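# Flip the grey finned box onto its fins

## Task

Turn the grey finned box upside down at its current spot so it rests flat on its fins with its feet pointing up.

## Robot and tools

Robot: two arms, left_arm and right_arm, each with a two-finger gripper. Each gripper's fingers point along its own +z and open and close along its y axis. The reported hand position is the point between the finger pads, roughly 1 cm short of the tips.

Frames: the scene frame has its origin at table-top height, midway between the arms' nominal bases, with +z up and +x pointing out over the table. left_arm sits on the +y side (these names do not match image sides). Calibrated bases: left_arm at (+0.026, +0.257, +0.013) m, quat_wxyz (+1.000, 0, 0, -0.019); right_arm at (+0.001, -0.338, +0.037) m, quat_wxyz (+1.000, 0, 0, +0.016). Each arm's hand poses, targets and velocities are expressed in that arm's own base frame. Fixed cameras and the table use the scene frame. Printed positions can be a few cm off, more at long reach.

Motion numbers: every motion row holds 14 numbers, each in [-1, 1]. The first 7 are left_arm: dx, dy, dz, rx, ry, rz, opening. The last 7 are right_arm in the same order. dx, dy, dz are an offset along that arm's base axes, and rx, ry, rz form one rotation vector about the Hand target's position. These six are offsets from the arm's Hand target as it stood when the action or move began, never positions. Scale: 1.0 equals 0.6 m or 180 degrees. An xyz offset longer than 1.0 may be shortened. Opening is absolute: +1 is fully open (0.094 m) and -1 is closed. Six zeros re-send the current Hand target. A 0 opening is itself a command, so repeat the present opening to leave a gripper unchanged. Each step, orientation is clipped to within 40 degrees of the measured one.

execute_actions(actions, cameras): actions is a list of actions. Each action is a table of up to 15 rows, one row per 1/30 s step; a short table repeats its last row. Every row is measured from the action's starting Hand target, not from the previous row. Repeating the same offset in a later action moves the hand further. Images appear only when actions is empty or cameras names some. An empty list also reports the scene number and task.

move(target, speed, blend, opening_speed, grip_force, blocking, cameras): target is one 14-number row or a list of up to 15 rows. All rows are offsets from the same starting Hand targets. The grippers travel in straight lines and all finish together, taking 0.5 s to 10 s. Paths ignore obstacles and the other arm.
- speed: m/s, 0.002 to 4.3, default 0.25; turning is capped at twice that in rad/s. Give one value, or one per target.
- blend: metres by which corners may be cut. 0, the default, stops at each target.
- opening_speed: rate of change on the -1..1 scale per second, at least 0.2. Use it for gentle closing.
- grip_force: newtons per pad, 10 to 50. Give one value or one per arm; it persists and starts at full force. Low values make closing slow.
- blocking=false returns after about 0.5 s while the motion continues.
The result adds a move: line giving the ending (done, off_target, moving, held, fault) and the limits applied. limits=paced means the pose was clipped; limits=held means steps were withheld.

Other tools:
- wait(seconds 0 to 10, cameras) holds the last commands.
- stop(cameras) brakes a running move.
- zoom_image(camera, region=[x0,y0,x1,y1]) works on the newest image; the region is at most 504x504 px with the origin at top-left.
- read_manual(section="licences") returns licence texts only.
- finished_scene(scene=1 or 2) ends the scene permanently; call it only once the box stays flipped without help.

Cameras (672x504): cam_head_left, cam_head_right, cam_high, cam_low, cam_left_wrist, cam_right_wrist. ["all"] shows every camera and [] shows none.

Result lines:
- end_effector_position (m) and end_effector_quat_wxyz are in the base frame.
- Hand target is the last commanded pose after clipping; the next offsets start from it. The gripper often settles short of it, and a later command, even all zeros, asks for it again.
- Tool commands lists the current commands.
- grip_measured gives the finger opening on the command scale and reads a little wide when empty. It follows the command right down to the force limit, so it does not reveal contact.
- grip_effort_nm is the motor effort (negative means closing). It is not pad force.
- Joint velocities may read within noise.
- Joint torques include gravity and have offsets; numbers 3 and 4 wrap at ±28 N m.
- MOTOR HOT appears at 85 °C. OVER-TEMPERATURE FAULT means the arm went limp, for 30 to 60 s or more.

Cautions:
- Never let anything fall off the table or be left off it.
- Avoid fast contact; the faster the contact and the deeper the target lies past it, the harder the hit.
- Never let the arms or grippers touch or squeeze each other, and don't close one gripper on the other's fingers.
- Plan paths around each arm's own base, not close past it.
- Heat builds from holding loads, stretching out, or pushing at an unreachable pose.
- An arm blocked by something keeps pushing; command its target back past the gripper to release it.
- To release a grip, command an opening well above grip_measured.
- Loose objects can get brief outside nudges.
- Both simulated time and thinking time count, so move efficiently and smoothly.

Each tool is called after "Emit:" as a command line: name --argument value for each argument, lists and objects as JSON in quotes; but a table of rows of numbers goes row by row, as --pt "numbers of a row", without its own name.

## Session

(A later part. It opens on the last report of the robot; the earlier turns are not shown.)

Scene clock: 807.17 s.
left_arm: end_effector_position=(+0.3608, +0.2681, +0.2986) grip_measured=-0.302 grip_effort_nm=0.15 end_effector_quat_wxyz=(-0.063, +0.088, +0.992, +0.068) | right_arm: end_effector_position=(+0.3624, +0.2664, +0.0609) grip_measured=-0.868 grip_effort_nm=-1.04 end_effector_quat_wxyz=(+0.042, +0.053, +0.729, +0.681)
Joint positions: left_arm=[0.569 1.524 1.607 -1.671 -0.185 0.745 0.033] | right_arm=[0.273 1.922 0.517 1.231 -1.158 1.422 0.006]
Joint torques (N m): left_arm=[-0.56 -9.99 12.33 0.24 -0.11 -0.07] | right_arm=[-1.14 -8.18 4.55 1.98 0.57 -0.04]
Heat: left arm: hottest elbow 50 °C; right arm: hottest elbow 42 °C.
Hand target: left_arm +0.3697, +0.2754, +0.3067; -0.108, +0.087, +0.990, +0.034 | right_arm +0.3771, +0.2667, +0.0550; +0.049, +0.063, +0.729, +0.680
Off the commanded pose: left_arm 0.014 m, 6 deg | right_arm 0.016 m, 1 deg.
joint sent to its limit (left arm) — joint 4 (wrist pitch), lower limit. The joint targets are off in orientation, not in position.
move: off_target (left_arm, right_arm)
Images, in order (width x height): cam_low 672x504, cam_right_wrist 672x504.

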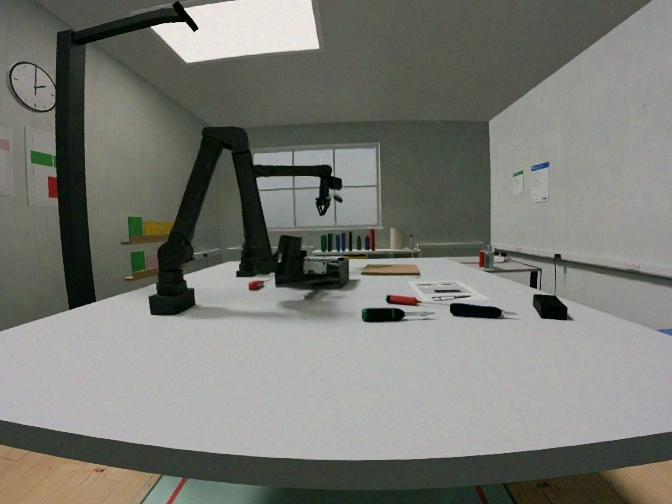

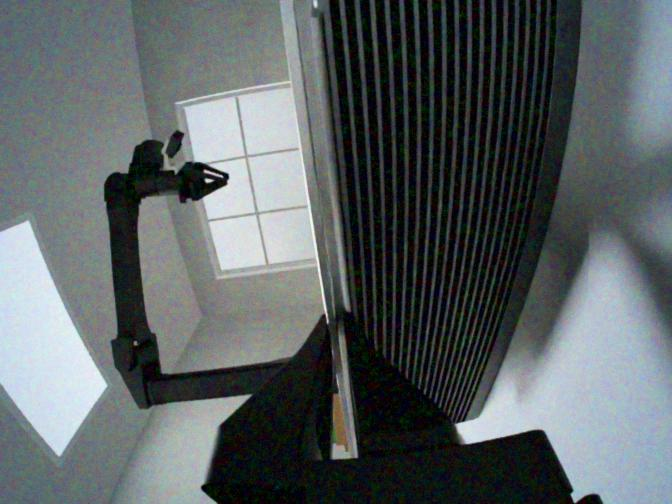

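Emit:
execute_actions --actions '[]'

Scene clock: 821.27 s.
left_arm: end_effector_position=(+0.3608, +0.2681, +0.2986) grip_measured=-0.302 grip_effort_nm=0.15 end_effector_quat_wxyz=(-0.063, +0.088, +0.992, +0.068) | right_arm: end_effector_position=(+0.3624, +0.2664, +0.0609) grip_measured=-0.868 grip_effort_nm=-1.04 end_effector_quat_wxyz=(+0.042, +0.053, +0.729, +0.681)
Joint positions: left_arm=[0.569 1.524 1.607 -1.671 -0.185 0.745 0.033] | right_arm=[0.273 1.922 0.517 1.231 -1.158 1.422 0.006]
Joint velocities: within noise
Joint torques (N m): left_arm=[-0.56 -9.99 12.36 0.25 -0.11 -0.07] | right_arm=[-0.91 -8.12 4.52 2.14 0.58 -0.05]
Heat: left arm: hottest elbow 51 °C; right arm: hottest elbow 41 °C.
Hand target: left_arm +0.3697, +0.2754, +0.3067; -0.108, +0.087, +0.990, +0.034 | right_arm +0.3771, +0.2667, +0.0550; +0.049, +0.063, +0.729, +0.680
Tool commands: left_gripper/opening=-0.3 right_gripper/opening=-1.0
Off the commanded pose: left_arm 0.014 m, 6 deg | right_arm 0.016 m, 1 deg.

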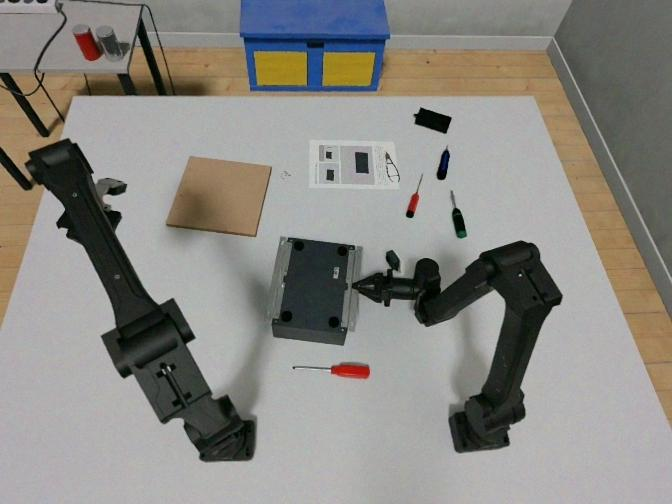

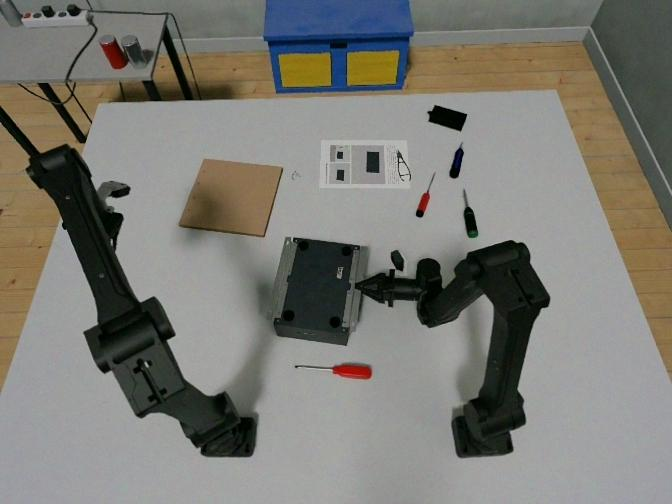

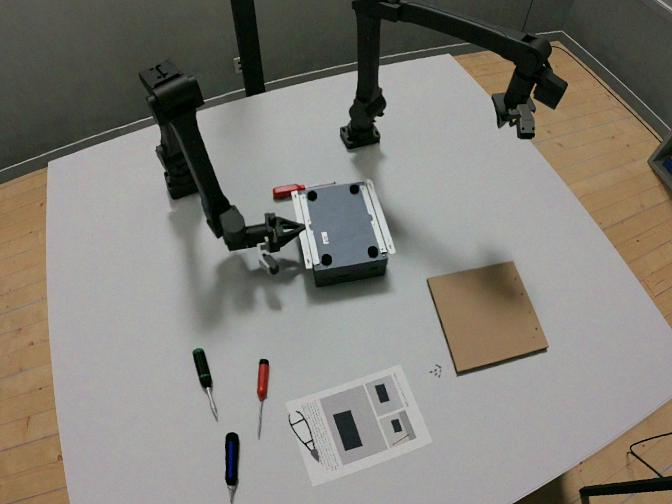

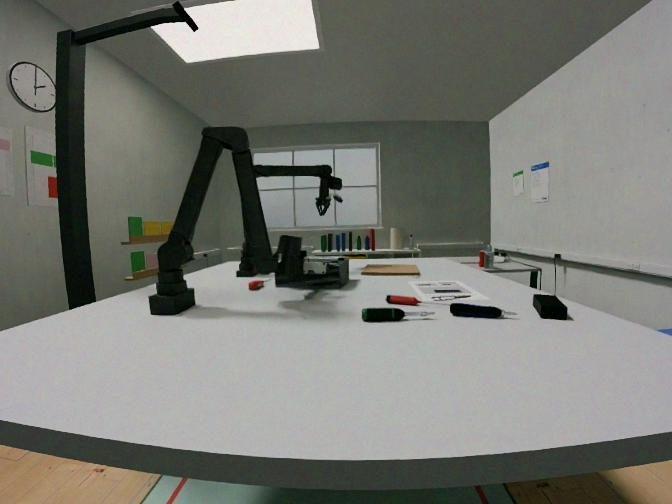

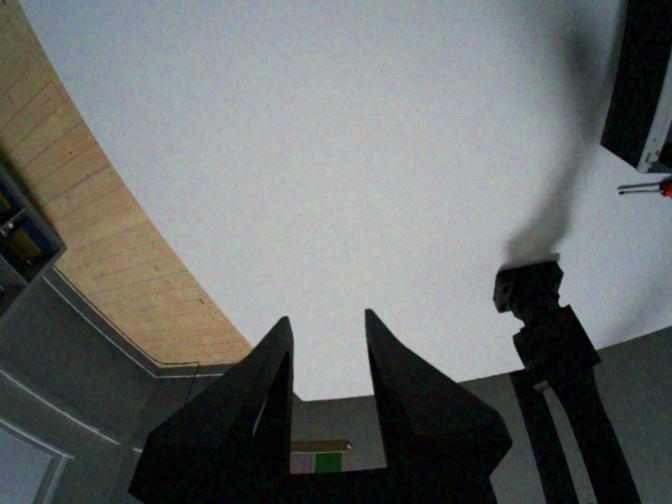

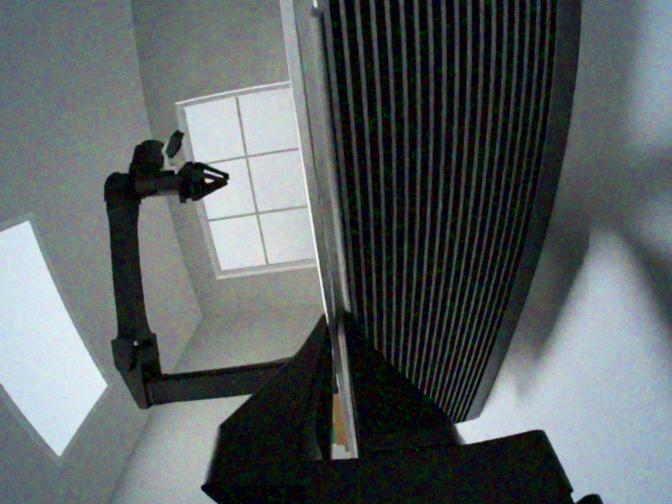

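Emit:
move --target '[0,0,0,0,0,0,-0.3,0,0,-0.025,0,0,0,-1]' --speed 0.03

Emit:
zoom_image --camera "cam_low" --region '[220, 200, 420, 320]'

Scene clock: 827.60 s.
left_arm: end_effector_position=(+0.3608, +0.2681, +0.2986) grip_measured=-0.302 grip_effort_nm=0.15 end_effector_quat_wxyz=(-0.063, +0.088, +0.992, +0.068) | right_arm: end_effector_position=(+0.3621, +0.2663, +0.0602) grip_measured=-0.866 grip_effort_nm=-1.04 end_effector_quat_wxyz=(+0.049, +0.045, +0.723, +0.687)
Joint positions: left_arm=[0.569 1.524 1.607 -1.671 -0.185 0.745 0.033] | right_arm=[0.272 1.951 0.519 1.304 -1.163 1.444 0.006]
Joint torques (N m): left_arm=[-0.73 -9.93 12.38 0.28 -0.12 -0.08] | right_arm=[-0.97 -5.6 4.74 1.13 0.78 -0.28]
Heat: left arm: hottest elbow 51 °C; right arm: hottest elbow 40 °C.
Hand target: left_arm +0.3697, +0.2754, +0.3067; -0.108, +0.087, +0.990, +0.034 | right_arm +0.3771, +0.2668, +0.0401; +0.049, +0.063, +0.729, +0.680
Off the commanded pose: left_arm 0.014 m, 6 deg | right_arm 0.025 m, 2 deg.
joint sent to its limit (left arm) — joint 4 (wrist pitch), lower limit. The joint targets are off in orientation, not in position.
move: off_target (left_arm, right_arm)

Scaled by 2.520.
This view is cut from an older image: the scene may have changed since it was taken.

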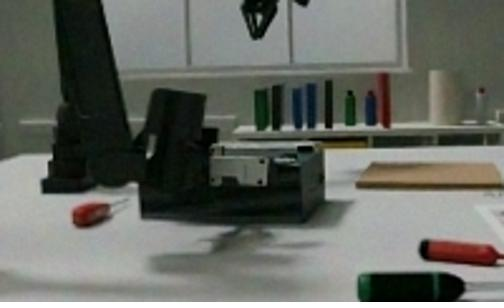

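Emit:
move --target '[0,0,0,0,0,0,-0.3,-0.017,0,0.042,0,0,0,-1]' --speed 0.03

Emit:
move --target '[0,0,0,0,0,0,-0.3,0,0,0,0,0,0,0.2]' --opening_speed 0.8 --cameras '["cam_head_left","cam_right_wrist","cam_high"]'

Scene clock: 837.40 s.
left_arm: end_effector_position=(+0.3608, +0.2681, +0.2986) grip_measured=-0.302 grip_effort_nm=0.15 end_effector_quat_wxyz=(-0.063, +0.088, +0.992, +0.068) | right_arm: end_effector_position=(+0.3630, +0.2652, +0.0612) grip_measured=-0.866 grip_effort_nm=-1.04 end_effector_quat_wxyz=(+0.043, +0.063, +0.729, +0.680)
Joint positions: left_arm=[0.569 1.524 1.607 -1.671 -0.185 0.745 0.033] | right_arm=[0.272 1.919 0.511 1.235 -1.145 1.436 0.006]
Joint torques (N m): left_arm=[-0.67 -9.99 12.36 0.24 -0.11 -0.07] | right_arm=[-0.21 -10.93 2.67 1.44 0.25 -0.11]
Heat: left arm: hottest elbow 51 °C; right arm: hottest elbow 39 °C.
Hand target: left_arm +0.3697, +0.2754, +0.3067; -0.108, +0.087, +0.990, +0.034 | right_arm +0.3669, +0.2668, +0.0652; +0.049, +0.063, +0.729, +0.680
Off the commanded pose: left_arm 0.014 m, 6 deg | right_arm 0.006 m, 1 deg.
joint sent to its limit (left arm) — joint 4 (wrist pitch), lower limit. The joint targets are off in orientation, not in position.
move: off_target (left_arm)

Scene clock: 839.27 s.
left_arm: end_effector_position=(+0.3608, +0.2681, +0.2986) grip_measured=-0.302 grip_effort_nm=0.15 end_effector_quat_wxyz=(-0.063, +0.088, +0.992, +0.068) | right_arm: end_effector_position=(+0.3642, +0.2650, +0.0612) grip_measured=+0.198 grip_effort_nm=0.07 end_effector_quat_wxyz=(+0.046, +0.065, +0.729, +0.680)
Joint positions: left_arm=[0.569 1.524 1.607 -1.671 -0.185 0.745 0.033] | right_arm=[0.272 1.918 0.511 1.235 -1.137 1.436 0.056]
Joint torques (N m): left_arm=[-0.62 -9.93 12.34 0.25 -0.11 -0.08] | right_arm=[-0.15 -11.58 2.86 1.57 0.02 -0.09]
Heat: left arm: hottest elbow 51 °C; right arm: hottest elbow 39 °C.
Hand target: left_arm +0.3697, +0.2754, +0.3067; -0.108, +0.087, +0.990, +0.034 | right_arm +0.3669, +0.2668, +0.0652; +0.049, +0.062, +0.729, +0.680
Off the commanded pose: left_arm 0.014 m, 6 deg | right_arm 0.005 m, 0 deg.
joint sent to its limit (left arm) — joint 4 (wrist pitch), lower limit. The joint targets are off in orientation, not in position.
move: off_target (left_arm)
Images, in order (width x height): cam_head_left 672x504, cam_high 672x504, cam_right_wrist 672x504.

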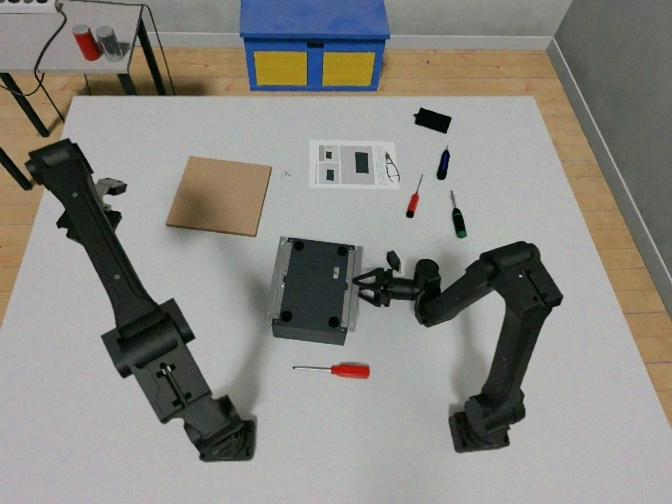

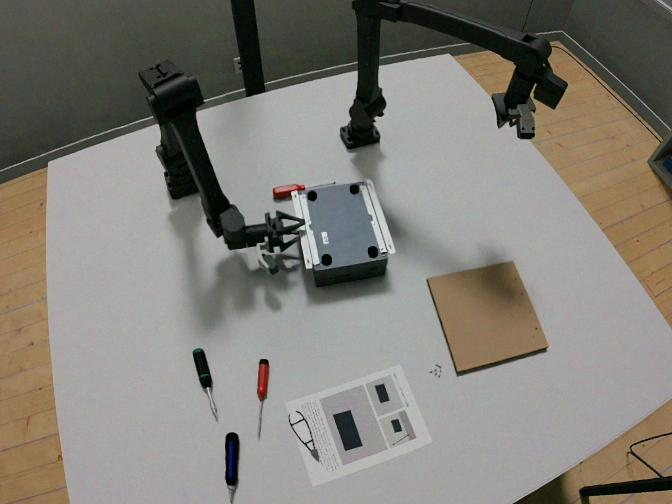

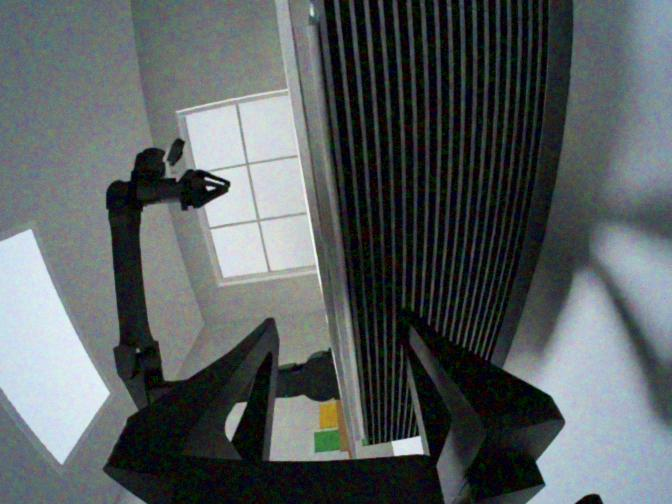

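Emit:
move --pt "0 0 0 0 0 0 -0.3 -0.017 -0.12 0.009 0 0 0 0.2" --pt "-0.02 0 0 0 0 0 -0.3 -0.02 -0.17 0.15 0 0 0 0.2" --speed '[0.06,0.15]' --blend '[0.01,0]' --cameras '["all"]'

Scene clock: 850.97 s.
left_arm: end_effector_position=(+0.3590, +0.2706, +0.2986) grip_measured=-0.302 grip_effort_nm=0.15 end_effector_quat_wxyz=(-0.064, +0.092, +0.991, +0.068) | right_arm: end_effector_position=(+0.3405, +0.1699, +0.1431) grip_measured=+0.198 grip_effort_nm=0.07 end_effector_quat_wxyz=(+0.028, +0.074, +0.728, +0.681)
Joint positions: left_arm=[0.575 1.524 1.607 -1.671 -0.186 0.758 0.033] | right_arm=[-0.005 1.462 0.449 0.53 -1.416 1.151 0.056]
Joint torques (N m): left_arm=[0.15 -11.81 10.26 0.25 -0.11 -0.07] | right_arm=[-1.32 -8.23 7.45 1.42 -0.38 -0.22]
Heat: left arm: hottest elbow 51 °C; right arm: hottest elbow 38 °C.
Hand target: left_arm +0.3578, +0.2753, +0.3067; -0.108, +0.087, +0.990, +0.034 | right_arm +0.3549, +0.1647, +0.1552; +0.049, +0.063, +0.729, +0.680
Off the commanded pose: left_arm 0.009 m, 6 deg | right_arm 0.019 m, 3 deg.
joint sent to its limit (left arm) — joint 4 (wrist pitch), lower limit. The joint targets are off in orientation, not in position.
move: off_target (left_arm, right_arm)

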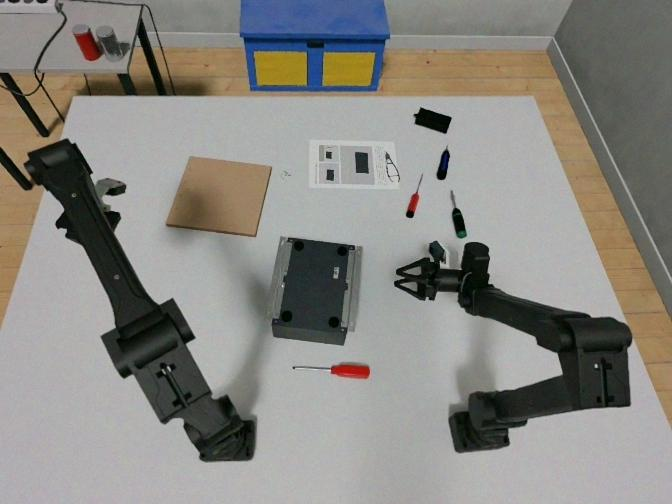

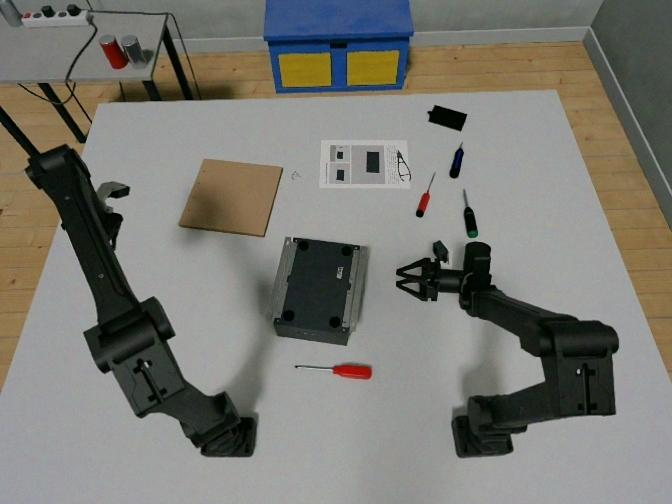

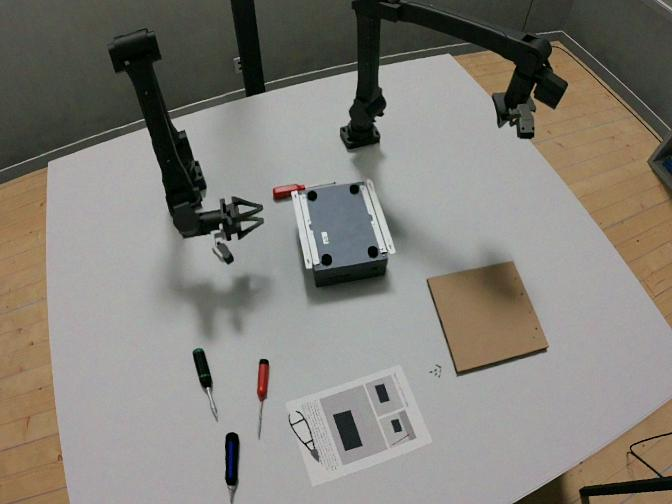

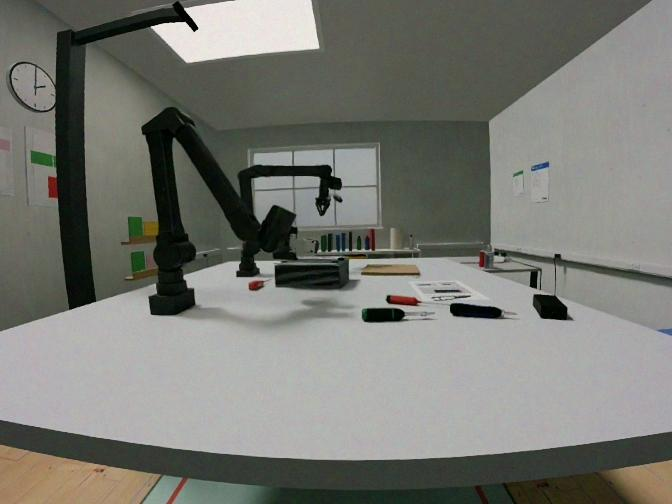

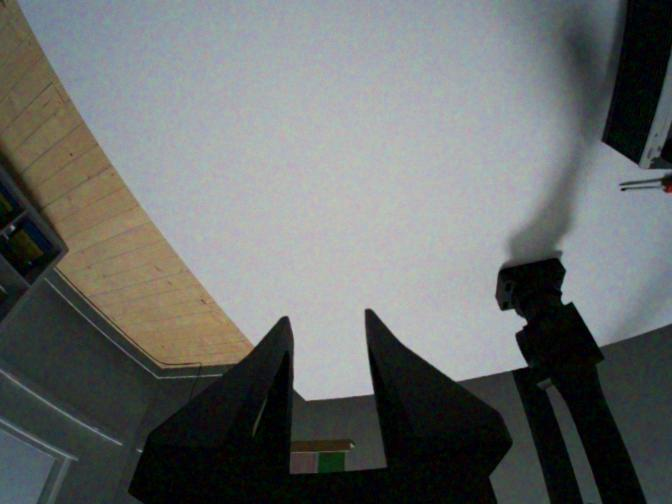

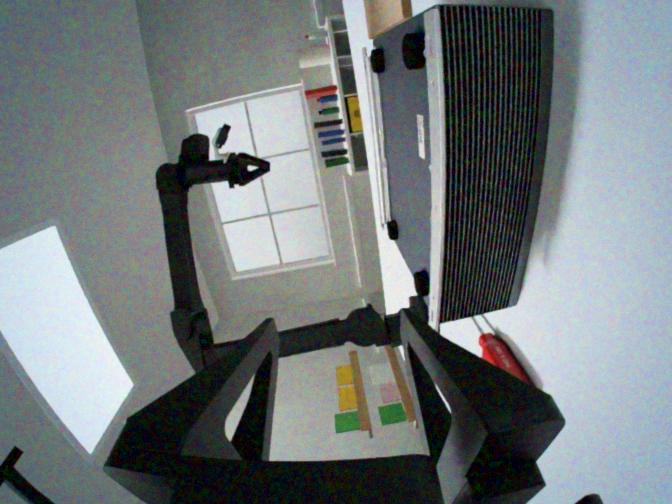

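Emit:
move --target '[0,0,0,0,0,0,-0.3,0.003,0.050,-0.141,0,0,0,0.2]' --speed 0.1 --cameras '["cam_right_wrist"]'

Scene clock: 942.97 s.
left_arm: end_effector_position=(+0.3590, +0.2706, +0.2986) grip_measured=-0.302 grip_effort_nm=0.15 end_effector_quat_wxyz=(-0.064, +0.092, +0.991, +0.068) | right_arm: end_effector_position=(+0.3554, +0.1894, +0.0711) grip_measured=+0.198 grip_effort_nm=0.07 end_effector_quat_wxyz=(+0.050, +0.068, +0.730, +0.678)
Joint positions: left_arm=[0.575 1.524 1.607 -1.671 -0.186 0.758 0.033] | right_arm=[0.057 1.814 0.449 1.04 -1.335 1.272 0.056]
Joint torques (N m): left_arm=[-0.03 -11.75 10.28 0.25 -0.11 -0.06] | right_arm=[0.56 -8.23 3.22 2.43 -0.11 -0.01]
Heat: left arm: hottest elbow 48 °C; right arm: hottest elbow 41 °C.
Hand target: left_arm +0.3578, +0.2753, +0.3067; -0.108, +0.087, +0.990, +0.034 | right_arm +0.3567, +0.1947, +0.0706; +0.049, +0.063, +0.729, +0.680
Off the commanded pose: left_arm 0.009 m, 6 deg | right_arm 0.005 m, 1 deg.
joint sent to its limit (left arm) — joint 4 (wrist pitch), lower limit. The joint targets are off in orientation, not in position.
move: off_target (left_arm)
Images, in order (width x height): cam_right_wrist 672x504.

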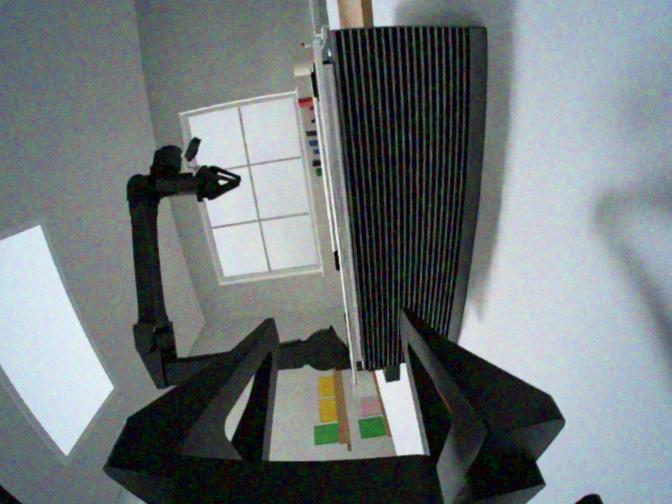

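Emit:
move --target '[0,0,0,0,0,0,-0.3,0.015,0.120,-0.012,0,0,0,0.2]' --speed 0.05 --cameras '["cam_right_wrist","cam_high"]'

Scene clock: 950.03 s.
left_arm: end_effector_position=(+0.3590, +0.2706, +0.2986) grip_measured=-0.302 grip_effort_nm=0.15 end_effector_quat_wxyz=(-0.064, +0.092, +0.991, +0.068) | right_arm: end_effector_position=(+0.3613, +0.2600, +0.0615) grip_measured=+0.198 grip_effort_nm=0.07 end_effector_quat_wxyz=(+0.047, +0.071, +0.731, +0.677)
Joint positions: left_arm=[0.575 1.524 1.607 -1.671 -0.186 0.758 0.033] | right_arm=[0.262 1.902 0.495 1.216 -1.136 1.425 0.056]
Joint torques (N m): left_arm=[0.26 -11.69 10.3 0.21 -0.12 -0.06] | right_arm=[-0.15 -9.05 3.66 2.62 -0.03 -0.05]
Heat: left arm: hottest elbow 48 °C; right arm: hottest elbow 40 °C.
Hand target: left_arm +0.3578, +0.2753, +0.3067; -0.108, +0.087, +0.990, +0.034 | right_arm +0.3657, +0.2667, +0.0634; +0.049, +0.063, +0.729, +0.680
Off the commanded pose: left_arm 0.009 m, 6 deg | right_arm 0.008 m, 1 deg.
joint sent to its limit (left arm) — joint 4 (wrist pitch), lower limit. The joint targets are off in orientation, not in position.
move: off_target (left_arm)
Images, in order (width x height): cam_high 672x504, cam_right_wrist 672x504.

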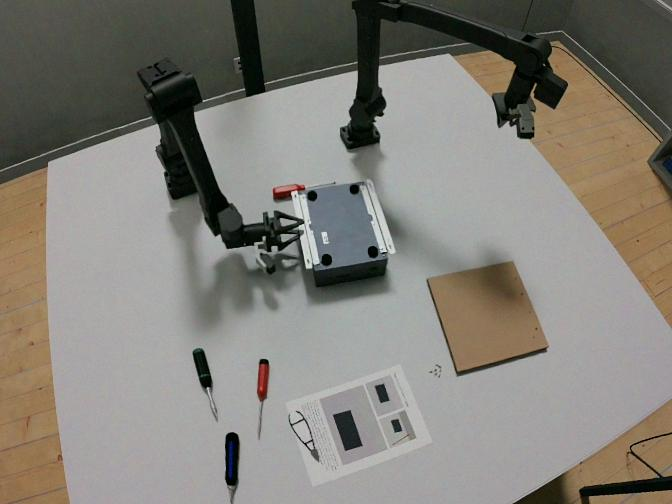

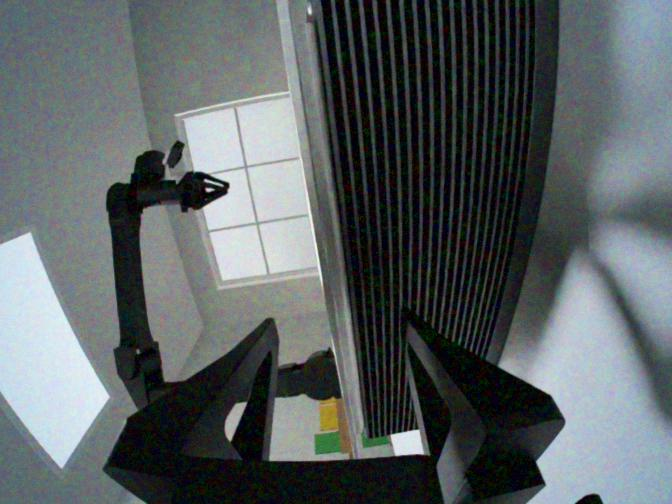

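Emit:
move --target '[0,0,0,0,0,0,-0.3,0.003,0.010,0,0,0,0,0.2]' --speed 0.05

Emit:
move --target '[0,0,0,0,0,0,-0.3,0,0,0,0,0,0,-1]' --opening_speed 0.4 --cameras '["cam_right_wrist"]'

Scene clock: 958.17 s.
left_arm: end_effector_position=(+0.3590, +0.2706, +0.2986) grip_measured=-0.302 grip_effort_nm=0.15 end_effector_quat_wxyz=(-0.064, +0.092, +0.991, +0.068) | right_arm: end_effector_position=(+0.3635, +0.2653, +0.0615) grip_measured=+0.198 grip_effort_nm=0.07 end_effector_quat_wxyz=(+0.047, +0.071, +0.731, +0.677)
Joint positions: left_arm=[0.575 1.524 1.607 -1.671 -0.186 0.758 0.033] | right_arm=[0.276 1.906 0.505 1.216 -1.122 1.431 0.056]
Joint torques (N m): left_arm=[0.09 -11.75 10.22 0.24 -0.11 -0.06] | right_arm=[0.85 -9.76 3.66 2.69 -0.01 -0.02]
Heat: left arm: hottest elbow 48 °C; right arm: hottest elbow 39 °C.
Hand target: left_arm +0.3578, +0.2753, +0.3067; -0.108, +0.087, +0.990, +0.034 | right_arm +0.3675, +0.2727, +0.0635; +0.049, +0.063, +0.729, +0.680
Off the commanded pose: left_arm 0.009 m, 6 deg | right_arm 0.009 m, 1 deg.
joint sent to its limit (left arm) — joint 4 (wrist pitch), lower limit. The joint targets are off in orientation, not in position.
move: off_target (left_arm)

Scene clock: 961.37 s.
left_arm: end_effector_position=(+0.3590, +0.2706, +0.2986) grip_measured=-0.302 grip_effort_nm=0.15 end_effector_quat_wxyz=(-0.064, +0.092, +0.991, +0.068) | right_arm: end_effector_position=(+0.3634, +0.2654, +0.0608) grip_measured=-0.842 grip_effort_nm=-1.03 end_effector_quat_wxyz=(+0.047, +0.071, +0.731, +0.676)
Joint positions: left_arm=[0.575 1.524 1.607 -1.671 -0.186 0.758 0.033] | right_arm=[0.276 1.909 0.505 1.219 -1.121 1.431 0.007]
Joint torques (N m): left_arm=[0.03 -11.75 10.32 0.25 -0.11 -0.07] | right_arm=[0.15 -9.52 3.7 2.63 -0.04 0]
Heat: left arm: hottest elbow 48 °C; right arm: hottest elbow 38 °C.
Hand target: left_arm +0.3578, +0.2753, +0.3067; -0.108, +0.087, +0.990, +0.034 | right_arm +0.3675, +0.2727, +0.0635; +0.049, +0.063, +0.729, +0.680
Off the commanded pose: left_arm 0.009 m, 6 deg | right_arm 0.009 m, 1 deg.
joint sent to its limit (left arm) — joint 4 (wrist pitch), lower limit. The joint targets are off in orientation, not in position.
move: off_target (left_arm)
Images, in order (width x height): cam_right_wrist 672x504.

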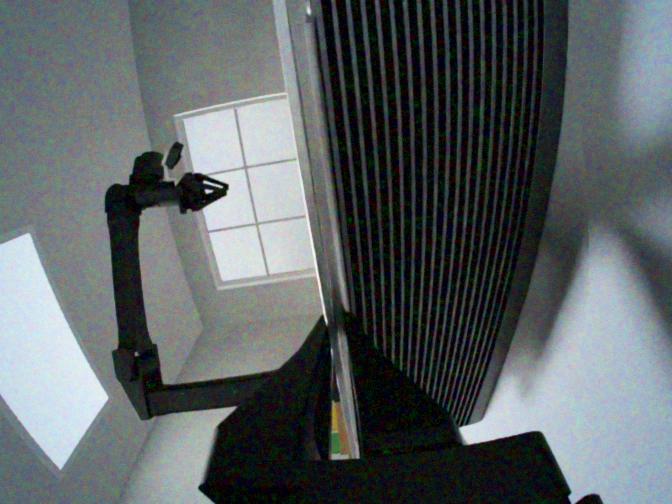

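Emit:
move --target '[0,0,0,0,0,0,-0.3,0.065,-0.055,0.012,0,0,0,-1]' --speed 0.04

Scene clock: 966.97 s.
left_arm: end_effector_position=(+0.3590, +0.2706, +0.2986) grip_measured=-0.302 grip_effort_nm=0.15 end_effector_quat_wxyz=(-0.064, +0.092, +0.991, +0.068) | right_arm: end_effector_position=(+0.3726, +0.2587, +0.0611) grip_measured=-0.856 grip_effort_nm=-1.04 end_effector_quat_wxyz=(+0.010, +0.047, +0.732, +0.679)
Joint positions: left_arm=[0.575 1.524 1.607 -1.671 -0.186 0.758 0.033] | right_arm=[0.236 1.91 0.564 1.1 -1.247 1.386 0.007]
Joint torques (N m): left_arm=[0.09 -11.63 10.29 0.28 -0.12 -0.07] | right_arm=[-5.71 -12.1 5.34 1.31 0.6 -0.13]
Heat: left arm: hottest elbow 48 °C; right arm: hottest elbow 38 °C.
Hand target: left_arm +0.3578, +0.2753, +0.3067; -0.108, +0.087, +0.990, +0.034 | right_arm +0.4064, +0.2398, +0.0706; +0.049, +0.063, +0.729, +0.680
Off the commanded pose: left_arm 0.009 m, 6 deg | right_arm 0.040 m, 5 deg.
joint sent to its limit (left arm) — joint 4 (wrist pitch), lower limit. The joint targets are off in orientation, not in position.
move: off_target (left_arm, right_arm)

Emit:
move --target '[0,0,0,0,0,0,-0.3,0.048,-0.035,0.005,0,0,0,-1]' --speed 0.04 --cameras '["cam_head_left","cam_high","cam_right_wrist"]'

Scene clock: 972.53 s.
left_arm: end_effector_position=(+0.3590, +0.2706, +0.2986) grip_measured=-0.302 grip_effort_nm=0.15 end_effector_quat_wxyz=(-0.064, +0.092, +0.991, +0.068) | right_arm: end_effector_position=(+0.3931, +0.2411, +0.0617) grip_measured=-0.862 grip_effort_nm=-1.04 end_effector_quat_wxyz=(+0.005, +0.044, +0.733, +0.679)
Joint positions: left_arm=[0.575 1.524 1.607 -1.671 -0.186 0.758 0.033] | right_arm=[0.178 1.909 0.617 0.981 -1.314 1.323 0.006]
Joint torques (N m): left_arm=[0.15 -11.69 10.29 0.23 -0.11 -0.07] | right_arm=[-6.07 -11.58 7.08 1.52 0.79 0.05]
Heat: left arm: hottest elbow 48 °C; right arm: hottest elbow 38 °C.
Hand target: left_arm +0.3578, +0.2753, +0.3067; -0.108, +0.087, +0.990, +0.034 | right_arm +0.4353, +0.2187, +0.0736; +0.049, +0.063, +0.729, +0.680
Off the commanded pose: left_arm 0.009 m, 6 deg | right_arm 0.049 m, 5 deg.
joint sent to its limit (left arm) — joint 4 (wrist pitch), lower limit. The joint targets are off in orientation, not in position.
move: off_target (left_arm, right_arm)
Images, in order (width x height): cam_head_left 672x504, cam_high 672x504, cam_right_wrist 672x504.

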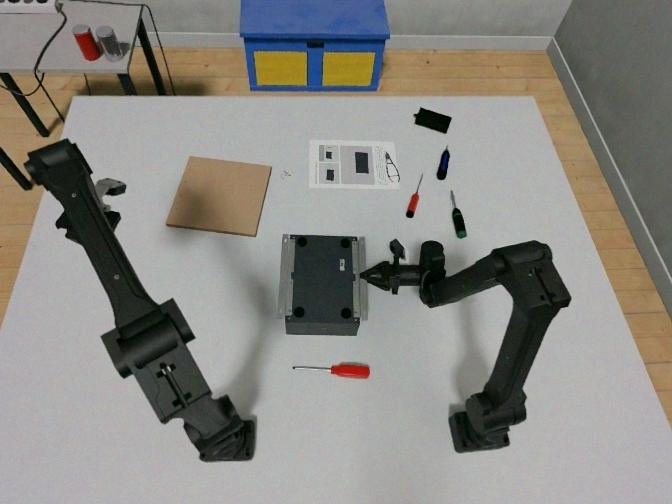

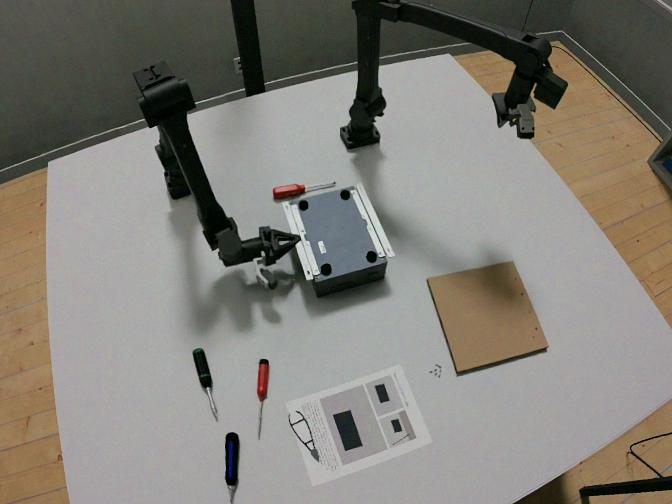

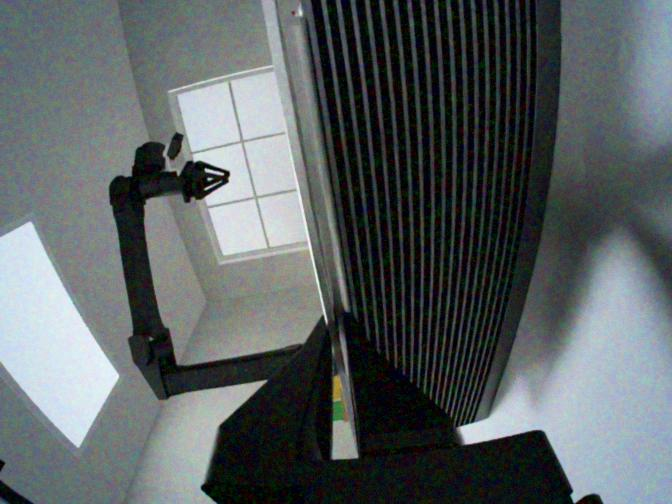

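Emit:
move --target '[0,0,0,0,0,0,-0.3,0.008,0,0,0,0,-0.06,-1]' --speed 0.04 --cameras '["cam_head_left","cam_high","cam_right_wrist"]'

Scene clock: 989.57 s.
left_arm: end_effector_position=(+0.3590, +0.2706, +0.2986) grip_measured=-0.302 grip_effort_nm=0.15 end_effector_quat_wxyz=(-0.064, +0.092, +0.991, +0.068) | right_arm: end_effector_position=(+0.4145, +0.2297, +0.0631) grip_measured=-0.909 grip_effort_nm=-1.04 end_effector_quat_wxyz=(+0.089, +0.097, +0.731, +0.669)
Joint positions: left_arm=[0.575 1.524 1.607 -1.671 -0.186 0.758 0.033] | right_arm=[0.169 1.91 0.577 1.126 -1.129 1.382 0.004]
Joint torques (N m): left_arm=[0.15 -11.63 10.26 0.25 -0.11 -0.07] | right_arm=[-2.73 -11.28 4.71 2.76 1.97 0.53]
Heat: left arm: hottest elbow 48 °C; right arm: hottest elbow 39 °C.
Hand target: left_arm +0.3578, +0.2753, +0.3067; -0.108, +0.087, +0.990, +0.034 | right_arm +0.4402, +0.2187, +0.0737; +0.113, +0.131, +0.719, +0.673
Off the commanded pose: left_arm 0.009 m, 6 deg | right_arm 0.030 m, 5 deg.
joint sent to its limit (left arm) — joint 4 (wrist pitch), lower limit. The joint targets are off in orientation, not in position.
move: off_target (left_arm, right_arm)
Images, in order (width x height): cam_head_left 672x504, cam_high 672x504, cam_right_wrist 672x504.

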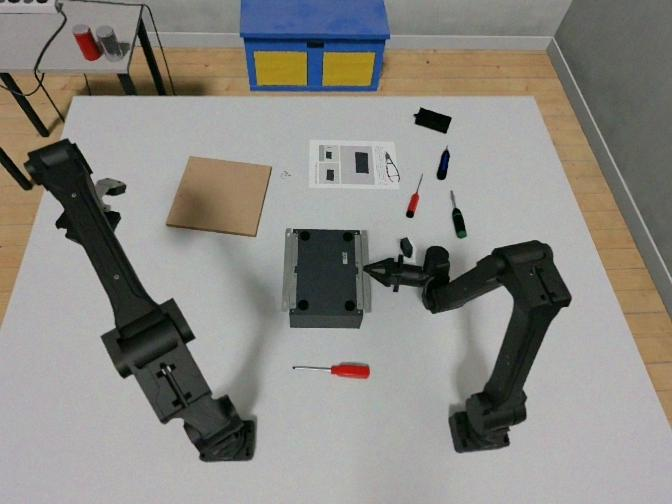

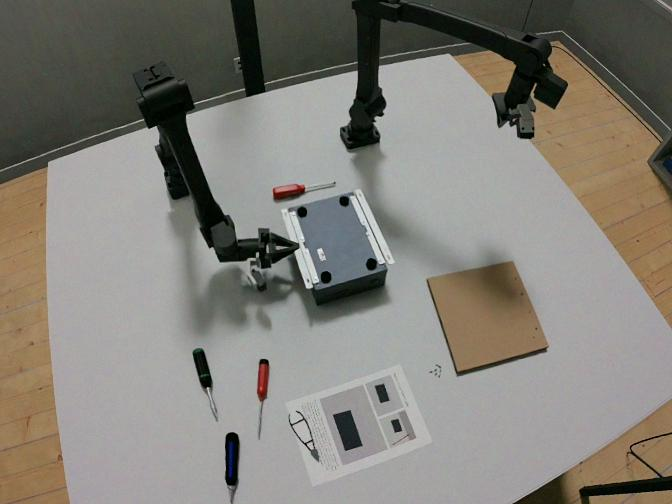

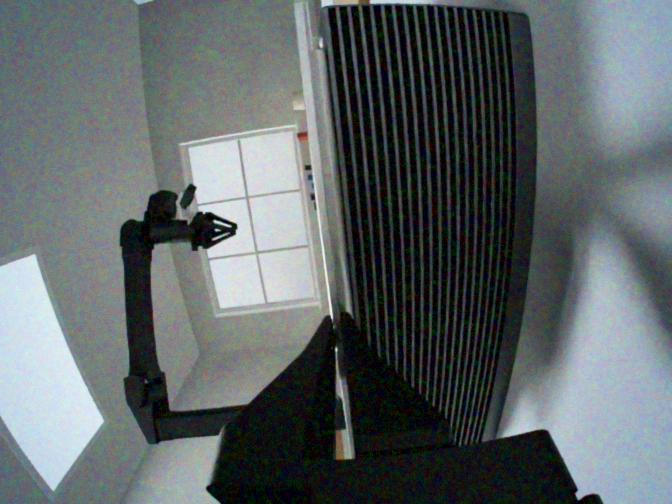

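Emit:
move --target '[0,0,0,0,0,0,-0.3,-0.032,0.015,-0.011,0,0,0.028,-1]' --speed 0.03

Emit:
move --target '[0,0,0,0,0,0,-0.3,0,0,0,0,0,0,0.2]' --opening_speed 0.8 --cameras '["cam_head_left","cam_right_wrist","cam_high"]'

Scene clock: 1003.17 s.
left_arm: end_effector_position=(+0.3590, +0.2706, +0.2986) grip_measured=-0.302 grip_effort_nm=0.15 end_effector_quat_wxyz=(-0.064, +0.092, +0.991, +0.068) | right_arm: end_effector_position=(+0.4115, +0.2307, +0.0624) grip_measured=-0.912 grip_effort_nm=-1.04 end_effector_quat_wxyz=(+0.084, +0.089, +0.730, +0.672)
Joint positions: left_arm=[0.575 1.524 1.607 -1.671 -0.186 0.758 0.033] | right_arm=[0.169 1.918 0.579 1.136 -1.15 1.383 0.004]
Joint torques (N m): left_arm=[0.09 -11.63 10.29 0.24 -0.12 -0.07] | right_arm=[-1.61 -10.99 4.07 2.56 -0.13 0.31]
Heat: left arm: hottest elbow 48 °C; right arm: hottest elbow 38 °C.
Hand target: left_arm +0.3578, +0.2753, +0.3067; -0.108, +0.087, +0.990, +0.034 | right_arm +0.4208, +0.2277, +0.0670; +0.083, +0.099, +0.724, +0.677
Off the commanded pose: left_arm 0.009 m, 6 deg | right_arm 0.011 m, 1 deg.
joint sent to its limit (left arm) — joint 4 (wrist pitch), lower limit. The joint targets are off in orientation, not in position.
move: off_target (left_arm, right_arm)

Scene clock: 1005.07 s.
left_arm: end_effector_position=(+0.3590, +0.2706, +0.2986) grip_measured=-0.302 grip_effort_nm=0.15 end_effector_quat_wxyz=(-0.064, +0.092, +0.991, +0.068) | right_arm: end_effector_position=(+0.4117, +0.2307, +0.0626) grip_measured=+0.198 grip_effort_nm=0.07 end_effector_quat_wxyz=(+0.072, +0.102, +0.728, +0.674)
Joint positions: left_arm=[0.575 1.524 1.607 -1.671 -0.186 0.758 0.033] | right_arm=[0.169 1.918 0.579 1.137 -1.15 1.419 0.056]
Joint torques (N m): left_arm=[-0.03 -11.69 10.3 0.25 -0.12 -0.07] | right_arm=[-1.49 -10.58 4.07 2.59 -0.13 0]
Heat: left arm: hottest elbow 48 °C; right arm: hottest elbow 38 °C.
Hand target: left_arm +0.3578, +0.2753, +0.3067; -0.108, +0.087, +0.990, +0.034 | right_arm +0.4210, +0.2277, +0.0671; +0.083, +0.099, +0.724, +0.677
Off the commanded pose: left_arm 0.009 m, 6 deg | right_arm 0.011 m, 1 deg.
joint sent to its limit (left arm) — joint 4 (wrist pitch), lower limit. The joint targets are off in orientation, not in position.
move: off_target (left_arm, right_arm)
Images, in order (width x height): cam_head_left 672x504, cam_high 672x504, cam_right_wrist 672x504.

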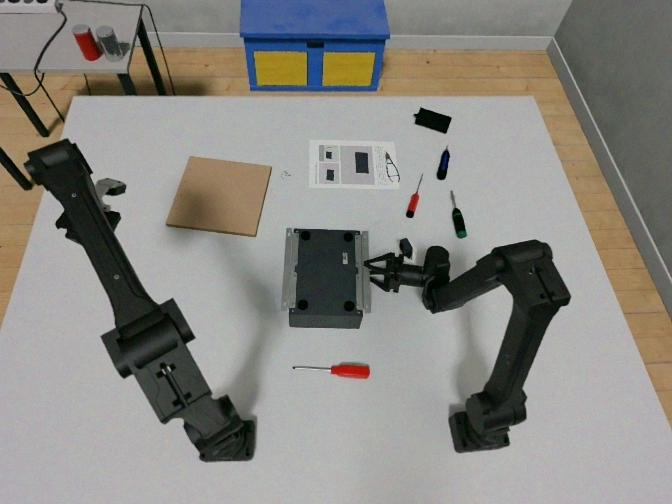

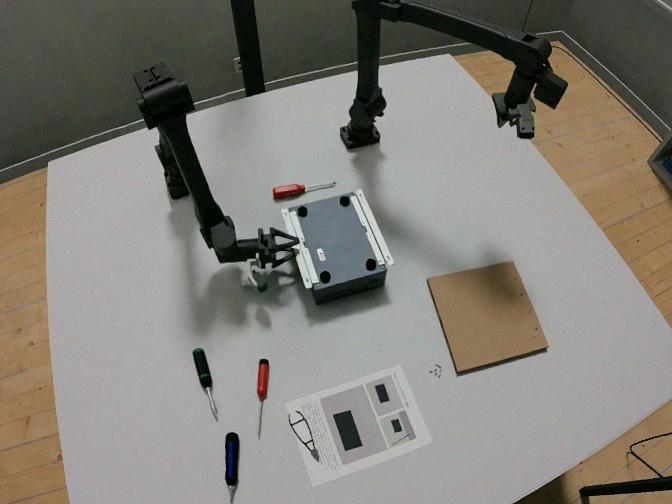

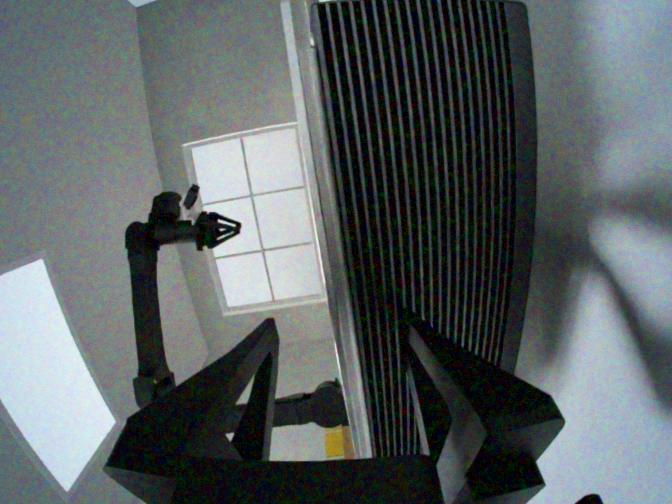

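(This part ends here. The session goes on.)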